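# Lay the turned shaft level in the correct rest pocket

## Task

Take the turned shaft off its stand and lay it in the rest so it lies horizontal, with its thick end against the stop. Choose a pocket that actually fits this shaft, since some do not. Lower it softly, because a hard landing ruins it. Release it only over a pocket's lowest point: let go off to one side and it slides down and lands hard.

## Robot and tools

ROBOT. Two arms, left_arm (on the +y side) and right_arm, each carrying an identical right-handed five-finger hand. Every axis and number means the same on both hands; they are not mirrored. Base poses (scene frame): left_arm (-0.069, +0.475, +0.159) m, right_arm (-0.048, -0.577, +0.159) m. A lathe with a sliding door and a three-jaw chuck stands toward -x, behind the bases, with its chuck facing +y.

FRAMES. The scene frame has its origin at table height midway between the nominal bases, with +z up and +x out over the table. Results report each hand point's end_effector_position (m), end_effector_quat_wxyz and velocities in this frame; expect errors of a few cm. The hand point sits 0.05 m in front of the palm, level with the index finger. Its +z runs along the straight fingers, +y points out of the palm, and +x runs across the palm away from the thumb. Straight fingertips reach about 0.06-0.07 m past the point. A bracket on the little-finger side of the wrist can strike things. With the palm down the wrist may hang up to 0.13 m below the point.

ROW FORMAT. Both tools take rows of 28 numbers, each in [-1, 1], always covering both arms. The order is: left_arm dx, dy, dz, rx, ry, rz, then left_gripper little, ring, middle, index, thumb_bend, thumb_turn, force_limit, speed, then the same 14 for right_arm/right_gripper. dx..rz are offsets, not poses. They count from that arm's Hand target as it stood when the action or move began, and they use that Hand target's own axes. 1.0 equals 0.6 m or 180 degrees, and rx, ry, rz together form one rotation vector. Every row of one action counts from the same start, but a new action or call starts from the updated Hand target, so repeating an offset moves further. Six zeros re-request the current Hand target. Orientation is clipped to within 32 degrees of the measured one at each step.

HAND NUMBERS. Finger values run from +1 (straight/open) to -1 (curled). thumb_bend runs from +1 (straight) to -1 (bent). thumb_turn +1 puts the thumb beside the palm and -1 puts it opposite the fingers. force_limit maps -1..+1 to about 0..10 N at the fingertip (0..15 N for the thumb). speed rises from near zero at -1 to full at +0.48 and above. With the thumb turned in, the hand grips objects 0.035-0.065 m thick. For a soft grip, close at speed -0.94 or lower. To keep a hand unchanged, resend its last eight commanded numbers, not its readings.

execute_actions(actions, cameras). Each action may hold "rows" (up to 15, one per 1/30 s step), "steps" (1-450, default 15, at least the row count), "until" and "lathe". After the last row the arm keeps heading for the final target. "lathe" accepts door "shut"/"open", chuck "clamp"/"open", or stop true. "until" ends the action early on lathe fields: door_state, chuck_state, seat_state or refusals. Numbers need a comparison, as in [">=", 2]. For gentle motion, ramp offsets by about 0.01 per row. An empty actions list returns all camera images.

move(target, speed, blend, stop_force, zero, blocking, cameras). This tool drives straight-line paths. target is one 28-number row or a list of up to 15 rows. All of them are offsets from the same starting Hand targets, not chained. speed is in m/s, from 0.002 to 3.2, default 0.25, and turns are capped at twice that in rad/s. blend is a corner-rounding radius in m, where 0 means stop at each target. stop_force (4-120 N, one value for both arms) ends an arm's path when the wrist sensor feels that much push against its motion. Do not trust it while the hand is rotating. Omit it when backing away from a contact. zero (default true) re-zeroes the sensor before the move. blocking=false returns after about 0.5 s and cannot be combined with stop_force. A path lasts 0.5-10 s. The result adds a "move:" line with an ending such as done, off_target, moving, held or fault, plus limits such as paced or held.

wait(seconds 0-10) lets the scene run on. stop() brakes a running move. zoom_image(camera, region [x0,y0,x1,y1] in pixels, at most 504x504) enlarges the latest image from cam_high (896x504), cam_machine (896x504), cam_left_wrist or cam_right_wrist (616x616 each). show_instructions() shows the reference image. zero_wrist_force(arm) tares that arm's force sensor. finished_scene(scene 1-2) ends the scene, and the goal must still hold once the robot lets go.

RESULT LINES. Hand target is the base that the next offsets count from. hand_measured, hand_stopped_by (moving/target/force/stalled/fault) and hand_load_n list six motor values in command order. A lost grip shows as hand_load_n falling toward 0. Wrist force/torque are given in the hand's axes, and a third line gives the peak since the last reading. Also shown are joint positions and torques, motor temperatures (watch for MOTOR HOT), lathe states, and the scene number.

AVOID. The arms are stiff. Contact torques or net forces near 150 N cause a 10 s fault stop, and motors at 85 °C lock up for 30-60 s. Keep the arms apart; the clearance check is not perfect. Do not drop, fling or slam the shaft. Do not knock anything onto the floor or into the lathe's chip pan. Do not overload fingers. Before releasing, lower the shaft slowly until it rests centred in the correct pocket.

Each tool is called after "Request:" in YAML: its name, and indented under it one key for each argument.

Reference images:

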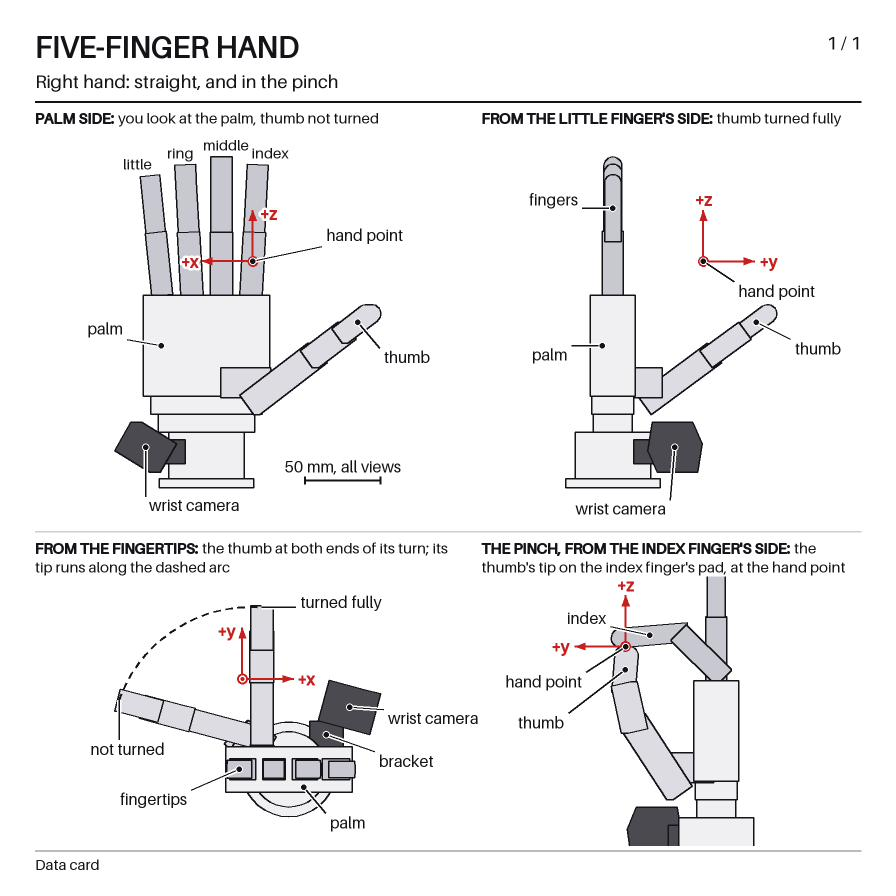

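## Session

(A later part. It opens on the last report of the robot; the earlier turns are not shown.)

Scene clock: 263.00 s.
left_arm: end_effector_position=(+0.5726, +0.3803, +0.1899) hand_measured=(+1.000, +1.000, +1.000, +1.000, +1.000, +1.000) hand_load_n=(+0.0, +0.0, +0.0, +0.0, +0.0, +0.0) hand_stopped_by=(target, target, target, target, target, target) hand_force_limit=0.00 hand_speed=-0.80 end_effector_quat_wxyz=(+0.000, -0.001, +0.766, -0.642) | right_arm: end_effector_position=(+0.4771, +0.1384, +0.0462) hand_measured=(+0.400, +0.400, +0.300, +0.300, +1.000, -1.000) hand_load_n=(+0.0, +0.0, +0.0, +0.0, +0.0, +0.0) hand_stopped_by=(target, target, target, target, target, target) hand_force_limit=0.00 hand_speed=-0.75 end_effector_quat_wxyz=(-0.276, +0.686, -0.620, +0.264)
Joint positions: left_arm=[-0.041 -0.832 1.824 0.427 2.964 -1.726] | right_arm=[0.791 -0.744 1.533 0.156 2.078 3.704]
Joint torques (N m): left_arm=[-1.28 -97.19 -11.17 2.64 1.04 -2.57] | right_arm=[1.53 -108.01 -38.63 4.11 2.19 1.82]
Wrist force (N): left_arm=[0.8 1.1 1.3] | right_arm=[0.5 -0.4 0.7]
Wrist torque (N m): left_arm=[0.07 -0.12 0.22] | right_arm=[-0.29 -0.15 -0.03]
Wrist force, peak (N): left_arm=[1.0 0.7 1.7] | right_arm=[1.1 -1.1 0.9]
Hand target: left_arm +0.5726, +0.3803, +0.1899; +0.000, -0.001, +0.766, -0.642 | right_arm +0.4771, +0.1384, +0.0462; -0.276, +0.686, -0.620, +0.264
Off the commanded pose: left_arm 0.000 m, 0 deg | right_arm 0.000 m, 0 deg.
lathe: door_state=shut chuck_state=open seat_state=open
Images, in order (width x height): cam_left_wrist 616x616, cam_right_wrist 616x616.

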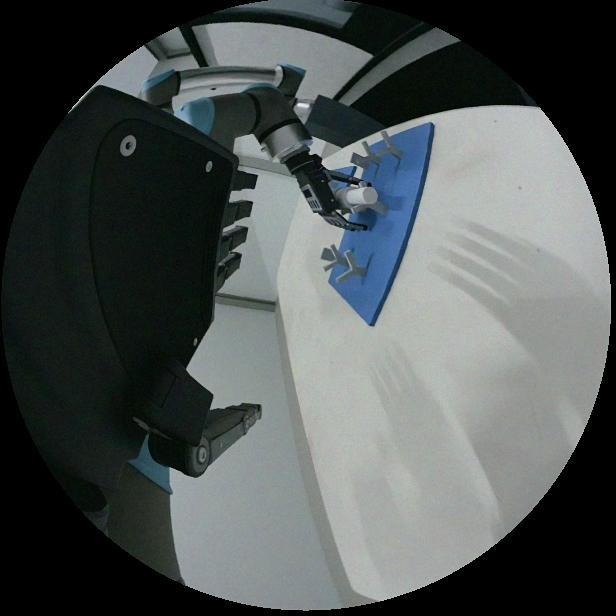

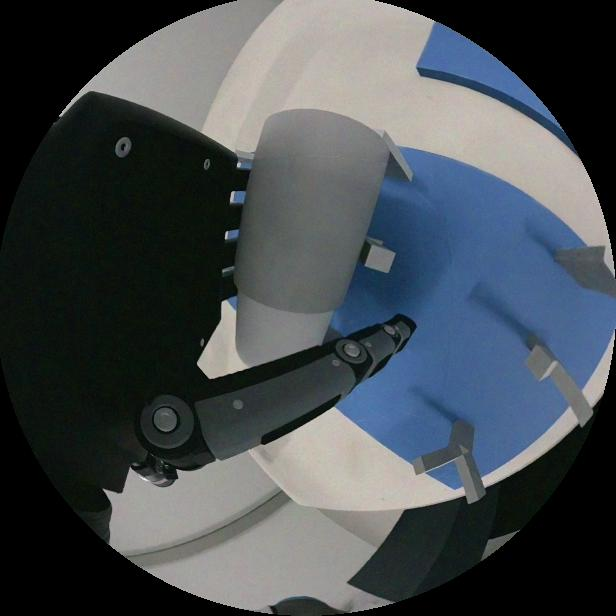

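Request:
move:
  target:
    - [0,0,0,0,0,0,1,1,1,1,1,1,0,-0.8,0.0033,-0.1177,-0.1183,0,0,0,0.4,0.4,0.3,0.3,1,-1,0,-0.75]
    - [0,0,0,0,0,0,1,1,1,1,1,1,0,-0.8,-0.2729,-0.0723,-0.1717,0,0,0,1,1,1,1,1,-1,0,-0.2]
    - [0,0,0,0,0,0,1,1,1,1,1,1,0,-0.8,-0.2762,0.0467,-0.0518,0,0,0,1,1,1,1,1,-1,0,-0.2]
  speed: [0.08,0.15,0.1]
  cameras: ["cam_high","cam_left_wrist","cam_right_wrist"]

Request:
zoom_image:
  camera: "cam_high"
  region: [540, 205, 630, 280]

Request:
zoom_image:
  camera: "cam_left_wrist"
  region: [280, 110, 420, 250]

Request:
zoom_image:
  camera: "cam_right_wrist"
  region: [200, 0, 480, 280]

Scene clock: 281.67 s.
left_arm: end_effector_position=(+0.5726, +0.3803, +0.1899) hand_measured=(+1.000, +1.000, +1.000, +1.000, +1.000, +1.000) hand_load_n=(+0.0, +0.0, +0.0, +0.0, +0.0, +0.0) hand_stopped_by=(target, target, target, target, target, target) hand_force_limit=0.00 hand_speed=-0.80 end_effector_quat_wxyz=(+0.000, -0.001, +0.766, -0.642) | right_arm: end_effector_position=(+0.4201, +0.2994, +0.0449) hand_measured=(+1.000, +1.000, +1.000, +1.000, +1.000, -1.000) hand_load_n=(+0.0, +0.0, +0.0, +0.0, +0.0, +0.0) hand_stopped_by=(target, target, target, target, target, target) hand_force_limit=0.00 hand_speed=-0.20 end_effector_quat_wxyz=(-0.276, +0.686, -0.620, +0.264)
Joint positions: left_arm=[-0.041 -0.832 1.824 0.427 2.964 -1.726] | right_arm=[0.966 -0.566 1.181 0.421 2.174 3.876]
Joint torques (N m): left_arm=[-1.85 -95.29 -11.12 2.64 0.82 -2.54] | right_arm=[-15.62 -120.53 -47.5 5.36 -0.49 -2.24]
Wrist force (N): left_arm=[1.1 0.9 1.0] | right_arm=[0.7 -1.0 0.7]
Wrist torque (N m): left_arm=[0.06 -0.15 0.23] | right_arm=[-0.34 -0.13 0.19]
Wrist force, peak (N): left_arm=[0.8 0.9 1.7] | right_arm=[2.5 -0.8 1.5]
Hand target: left_arm +0.5726, +0.3803, +0.1899; +0.000, -0.001, +0.766, -0.642 | right_arm +0.4202, +0.2996, +0.0451; -0.276, +0.686, -0.620, +0.264
Off the commanded pose: left_arm 0.000 m, 0 deg | right_arm 0.000 m, 0 deg.
lathe: door_state=shut chuck_state=open seat_state=open
move: done
Images, in order (width x height): cam_high 896x504, cam_left_wrist 616x616, cam_right_wrist 616x616.

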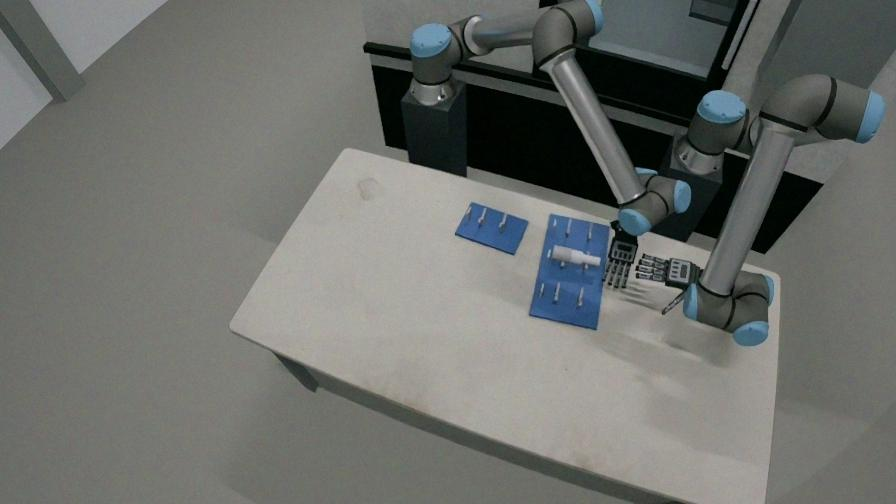

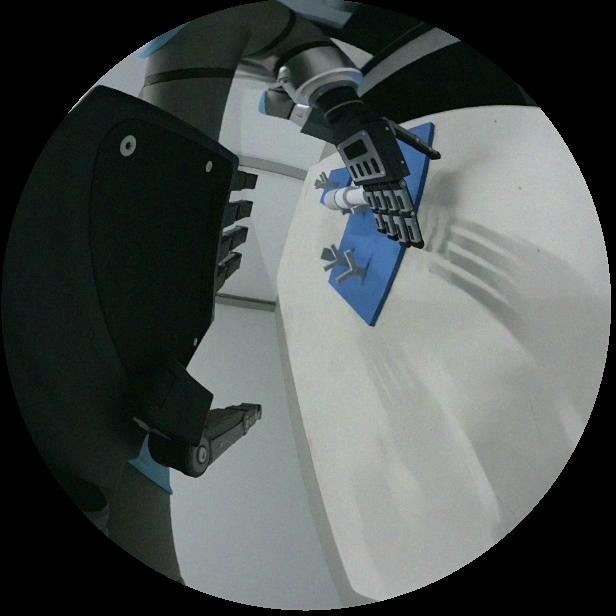

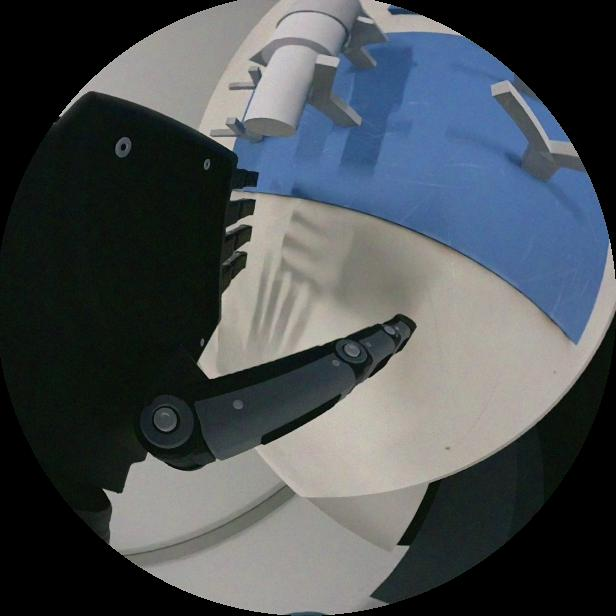

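Scaled by 5.600 from the camera's 896x504 image, which has a finer 1280x720 frame.

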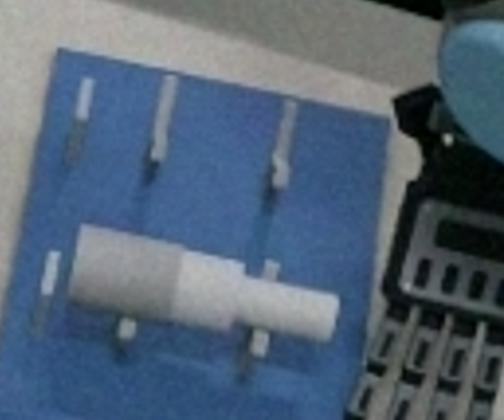

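Scaled by 3.600 from the camera's 616x616 image, which has a finer 880x880 frame.

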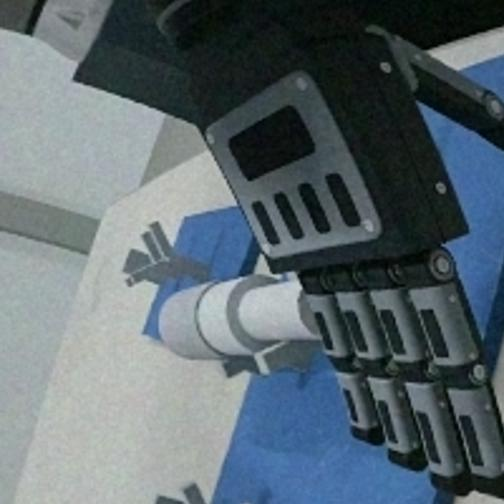

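Scaled by 1.800 from the camera's 616x616 image, which has a finer 880x880 frame.

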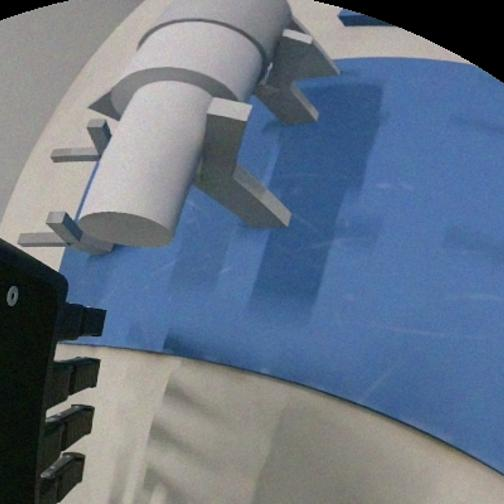

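Request:
move:
  target: [0,0,0,0,0,0,1,1,1,1,1,1,0,-0.8,0,0,-0.0133,0,0,0,1,1,1,1,1,-1,0,-0.2]
  speed: 0.05

Request:
move:
  target: [0,0,0,0,0,0,1,1,1,1,1,1,0,-0.8,0.0601,0.0014,0.0003,0,0,0,1,1,1,1,1,-1,0,-0.2]
  speed: 0.012
  stop_force: 8
  cameras: ["cam_high","cam_left_wrist","cam_right_wrist"]

Request:
zoom_image:
  camera: "cam_high"
  region: [540, 205, 630, 280]

Request:
zoom_image:
  camera: "cam_left_wrist"
  region: [280, 110, 420, 250]

Scene clock: 298.60 s.
left_arm: end_effector_position=(+0.5726, +0.3803, +0.1899) hand_measured=(+1.000, +1.000, +1.000, +1.000, +1.000, +1.000) hand_load_n=(+0.0, +0.0, +0.0, +0.0, +0.0, -0.5) hand_stopped_by=(target, target, target, target, target, target) hand_force_limit=0.00 hand_speed=-0.80 end_effector_quat_wxyz=(+0.000, -0.001, +0.766, -0.642) | right_arm: end_effector_position=(+0.4145, +0.2992, +0.0509) hand_measured=(+1.000, +1.000, +1.000, +1.000, +1.000, -1.000) hand_load_n=(+0.0, +0.0, -0.5, +0.0, +0.0, +0.0) hand_stopped_by=(target, target, target, target, target, target) hand_force_limit=0.00 hand_speed=-0.20 end_effector_quat_wxyz=(-0.276, +0.686, -0.620, +0.264)
Joint positions: left_arm=[-0.041 -0.832 1.824 0.427 2.964 -1.726] | right_arm=[0.972 -0.575 1.188 0.426 2.177 3.882]
Joint torques (N m): left_arm=[-0.17 -94.98 -11.82 2.58 0.91 -2.06] | right_arm=[-0.72 -89.17 -31.13 2.73 2.11 -0.44]
Wrist force (N): left_arm=[0.6 0.9 1.0] | right_arm=[1.0 -0.7 1.0]
Wrist torque (N m): left_arm=[0.05 -0.09 0.20] | right_arm=[-0.30 -0.18 0.02]
Wrist force, peak (N): left_arm=[1.1 1.0 1.6] | right_arm=[1.3 -0.8 1.6]
Hand target: left_arm +0.5726, +0.3803, +0.1899; +0.000, -0.001, +0.766, -0.642 | right_arm +0.4146, +0.2992, +0.0507; -0.276, +0.686, -0.620, +0.264
Off the commanded pose: left_arm 0.000 m, 0 deg | right_arm 0.000 m, 0 deg.
lathe: door_state=shut chuck_state=open seat_state=open
move: done

Scene clock: 302.40 s.
left_arm: end_effector_position=(+0.5726, +0.3803, +0.1899) hand_measured=(+1.000, +1.000, +1.000, +1.000, +1.000, +1.000) hand_load_n=(+0.0, +0.0, +0.0, +0.0, +0.0, +0.0) hand_stopped_by=(target, target, target, target, target, target) hand_force_limit=0.00 hand_speed=-0.80 end_effector_quat_wxyz=(+0.000, -0.001, +0.766, -0.642) | right_arm: end_effector_position=(+0.4171, +0.2678, +0.0507) hand_measured=(+1.000, +1.000, +1.000, +1.000, +1.000, -1.000) hand_load_n=(+0.5, +0.0, +0.0, +0.0, +0.0, +0.0) hand_stopped_by=(target, target, target, target, target, target) hand_force_limit=0.00 hand_speed=-0.20 end_effector_quat_wxyz=(-0.276, +0.686, -0.620, +0.264)
Joint positions: left_arm=[-0.041 -0.832 1.824 0.427 2.964 -1.726] | right_arm=[0.949 -0.618 1.275 0.369 2.165 3.859]
Joint torques (N m): left_arm=[-1.34 -95.86 -10.98 2.5 0.77 -2.36] | right_arm=[15.29 -81.02 -44.2 6.97 4.15 2.16]
Wrist force (N): left_arm=[0.8 0.9 1.5] | right_arm=[-7.2 -2.7 0.8]
Wrist torque (N m): left_arm=[0.03 -0.13 0.22] | right_arm=[-0.31 -0.34 -0.40]
Wrist force, peak (N): left_arm=[1.0 0.8 1.6] | right_arm=[-14.3 -2.6 1.6]
Hand target: left_arm +0.5726, +0.3803, +0.1899; +0.000, -0.001, +0.766, -0.642 | right_arm +0.4171, +0.2678, +0.0507; -0.276, +0.686, -0.620, +0.264 (not the last commanded pose)
Off the commanded pose: left_arm 0.000 m, 0 deg | right_arm 0.005 m, 0 deg.
lathe: door_state=shut chuck_state=open seat_state=open
move: contact (right_arm)
Images, in order (width x height): cam_high 896x504, cam_left_wrist 616x616, cam_right_wrist 616x616.

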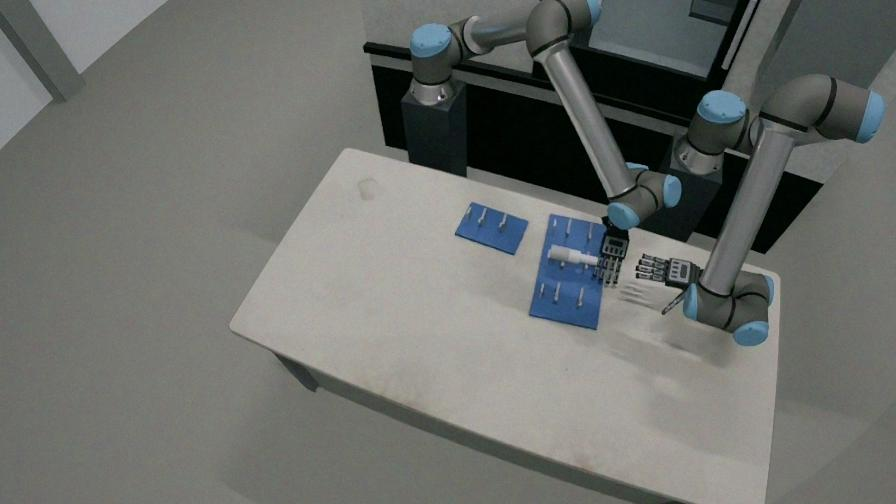

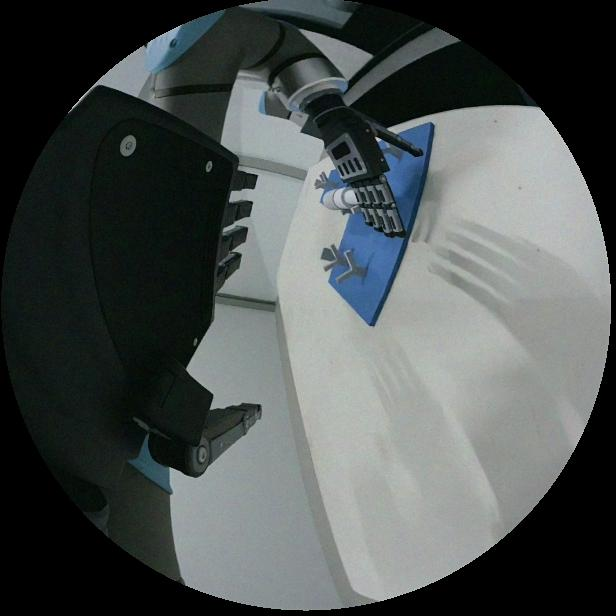

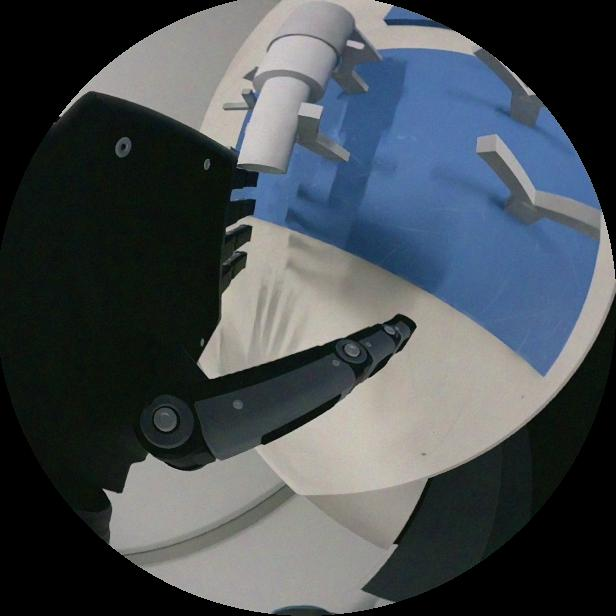

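Scaled by 5.600 from the camera's 896x504 image, which has a finer 1280x720 frame.

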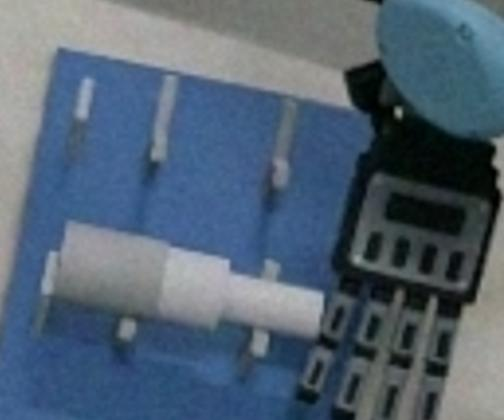

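Scaled by 3.600 from the camera's 616x616 image, which has a finer 880x880 frame.

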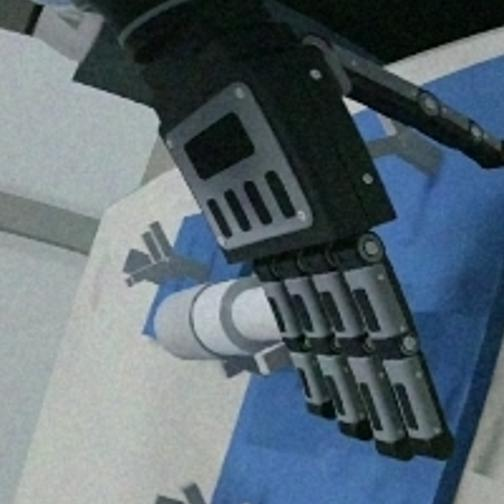

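Request:
move:
  target: [0,0,0,0,0,0,1,1,1,1,1,1,0,-0.8,0.0133,0.0003,0,0,0,0,1,1,1,1,1,-1,0,-0.2]
  speed: 0.008
  stop_force: 12

Request:
move:
  target:
    - [0,0,0,0,0,0,1,1,1,1,1,1,0,-0.8,-0.0667,-0.0016,-0.0003,0,0,0,1,1,1,1,1,-1,0,-0.2]
    - [0,0,0,0,0,0,1,1,1,1,1,1,0,-0.8,-0.06,-0.2,-0.2,0,0,0,1,1,1,1,1,-1,0,-0.2]
  speed: [0.03,0.15]
  cameras: ["cam_high","cam_left_wrist","cam_right_wrist"]

Request:
zoom_image:
  camera: "cam_high"
  region: [540, 205, 630, 280]

Request:
zoom_image:
  camera: "cam_left_wrist"
  region: [280, 110, 420, 250]

Request:
zoom_image:
  camera: "cam_right_wrist"
  region: [250, 50, 500, 300]

Scene clock: 310.83 s.
left_arm: end_effector_position=(+0.5726, +0.3803, +0.1899) hand_measured=(+1.000, +1.000, +1.000, +1.000, +1.000, +1.000) hand_load_n=(+0.0, +0.0, +0.0, +0.0, +0.0, -0.5) hand_stopped_by=(target, target, target, target, target, target) hand_force_limit=0.00 hand_speed=-0.80 end_effector_quat_wxyz=(+0.000, -0.001, +0.766, -0.642) | right_arm: end_effector_position=(+0.4171, +0.2672, +0.0507) hand_measured=(+1.000, +1.000, +1.000, +1.000, +1.000, -1.000) hand_load_n=(+0.0, +0.0, +0.0, +0.0, -0.5, +0.0) hand_stopped_by=(target, target, target, target, target, target) hand_force_limit=0.00 hand_speed=-0.20 end_effector_quat_wxyz=(-0.276, +0.685, -0.620, +0.264)
Joint positions: left_arm=[-0.041 -0.832 1.824 0.427 2.964 -1.726] | right_arm=[0.949 -0.619 1.277 0.367 2.165 3.858]
Joint torques (N m): left_arm=[-0.15 -97.46 -11.92 2.69 0.86 -2.29] | right_arm=[8.93 -77.66 -36.72 9.58 6.84 2.07]
Wrist force (N): left_arm=[0.9 0.6 1.5] | right_arm=[-19.0 -4.2 0.1]
Wrist torque (N m): left_arm=[-0.02 -0.15 0.21] | right_arm=[-0.32 -0.47 -1.15]
Wrist force, peak (N): left_arm=[0.8 1.1 1.6] | right_arm=[-25.2 -4.9 1.7]
Hand target: left_arm +0.5726, +0.3803, +0.1899; +0.000, -0.001, +0.766, -0.642 | right_arm +0.4171, +0.2673, +0.0507; -0.276, +0.685, -0.620, +0.264 (not the last commanded pose)
Off the commanded pose: left_arm 0.000 m, 0 deg | right_arm 0.007 m, 0 deg.
lathe: door_state=shut chuck_state=open seat_state=open
move: contact (right_arm)

Scene clock: 313.90 s.
left_arm: end_effector_position=(+0.5726, +0.3803, +0.1899) hand_measured=(+1.000, +1.000, +1.000, +1.000, +1.000, +1.000) hand_load_n=(+0.0, +0.0, +0.0, +0.0, +0.0, +0.0) hand_stopped_by=(target, target, target, target, target, target) hand_force_limit=0.00 hand_speed=-0.80 end_effector_quat_wxyz=(+0.000, -0.001, +0.766, -0.642) | right_arm: end_effector_position=(+0.4139, +0.3066, +0.2198) hand_measured=(+1.000, +1.000, +1.000, +1.000, +1.000, -1.000) hand_load_n=(+0.0, -0.5, +0.0, +0.0, +0.0, +0.0) hand_stopped_by=(target, target, target, target, target, target) hand_force_limit=0.00 hand_speed=-0.20 end_effector_quat_wxyz=(-0.276, +0.685, -0.620, +0.264)
Joint positions: left_arm=[-0.041 -0.832 1.824 0.427 2.964 -1.726] | right_arm=[0.977 -0.712 1.12 0.633 2.179 3.887]
Joint torques (N m): left_arm=[-0.19 -97.51 -11.96 2.74 0.83 -2.54] | right_arm=[-15.63 -97.17 -25.5 2.89 -0.1 1.78]
Wrist force (N): left_arm=[1.0 0.8 1.3] | right_arm=[-0.3 -2.5 1.1]
Wrist torque (N m): left_arm=[0.02 -0.15 0.22] | right_arm=[-0.59 0.01 -0.03]
Wrist force, peak (N): left_arm=[1.0 0.7 1.6] | right_arm=[-18.6 -3.9 0.0]
Hand target: left_arm +0.5726, +0.3803, +0.1899; +0.000, -0.001, +0.766, -0.642 | right_arm +0.4138, +0.3065, +0.2197; -0.276, +0.685, -0.620, +0.264
Off the commanded pose: left_arm 0.000 m, 0 deg | right_arm 0.000 m, 0 deg.
lathe: door_state=shut chuck_state=open seat_state=open
move: done
Images, in order (width x height): cam_high 896x504, cam_left_wrist 616x616, cam_right_wrist 616x616.

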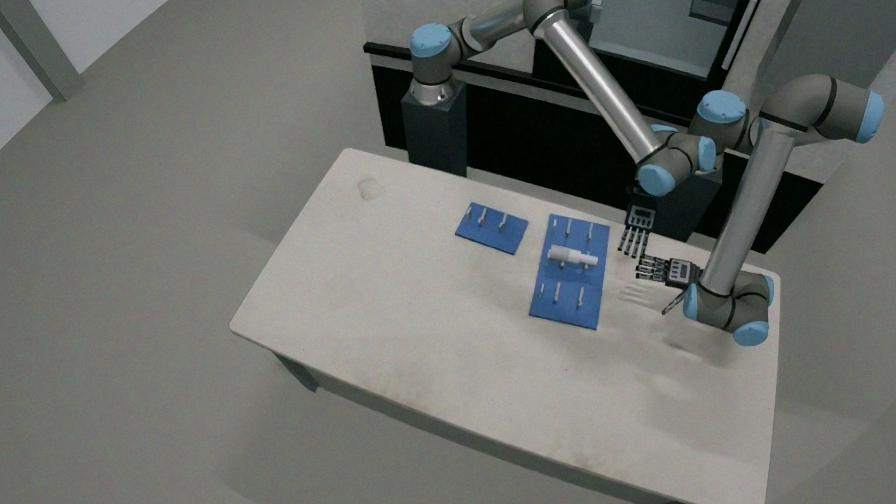

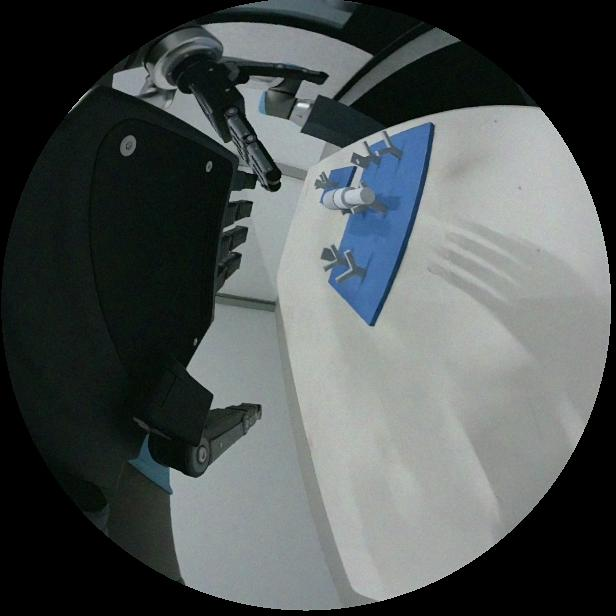

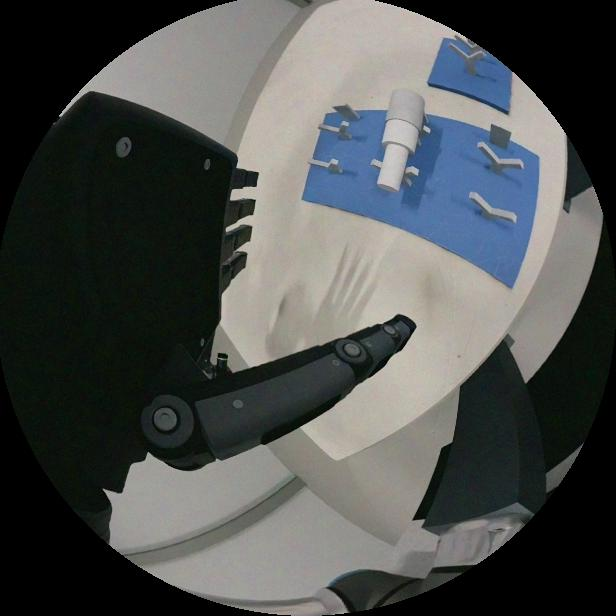

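Scaled by 5.600 from the camera's 896x504 image, which has a finer 1280x720 frame.

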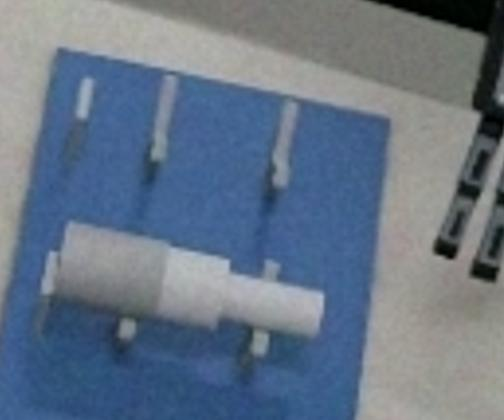

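Scaled by 3.600 from the camera's 616x616 image, which has a finer 880x880 frame.

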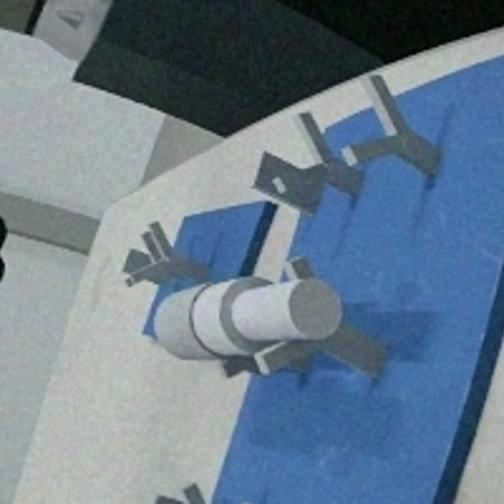

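Scaled by 2.016 from the camera's 616x616 image, which has a finer 880x880 frame.

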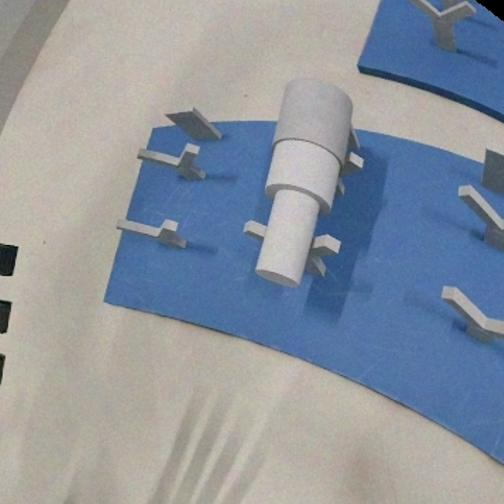

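Request:
finished_scene:
  scene: 2

The scene is finished: the task was done.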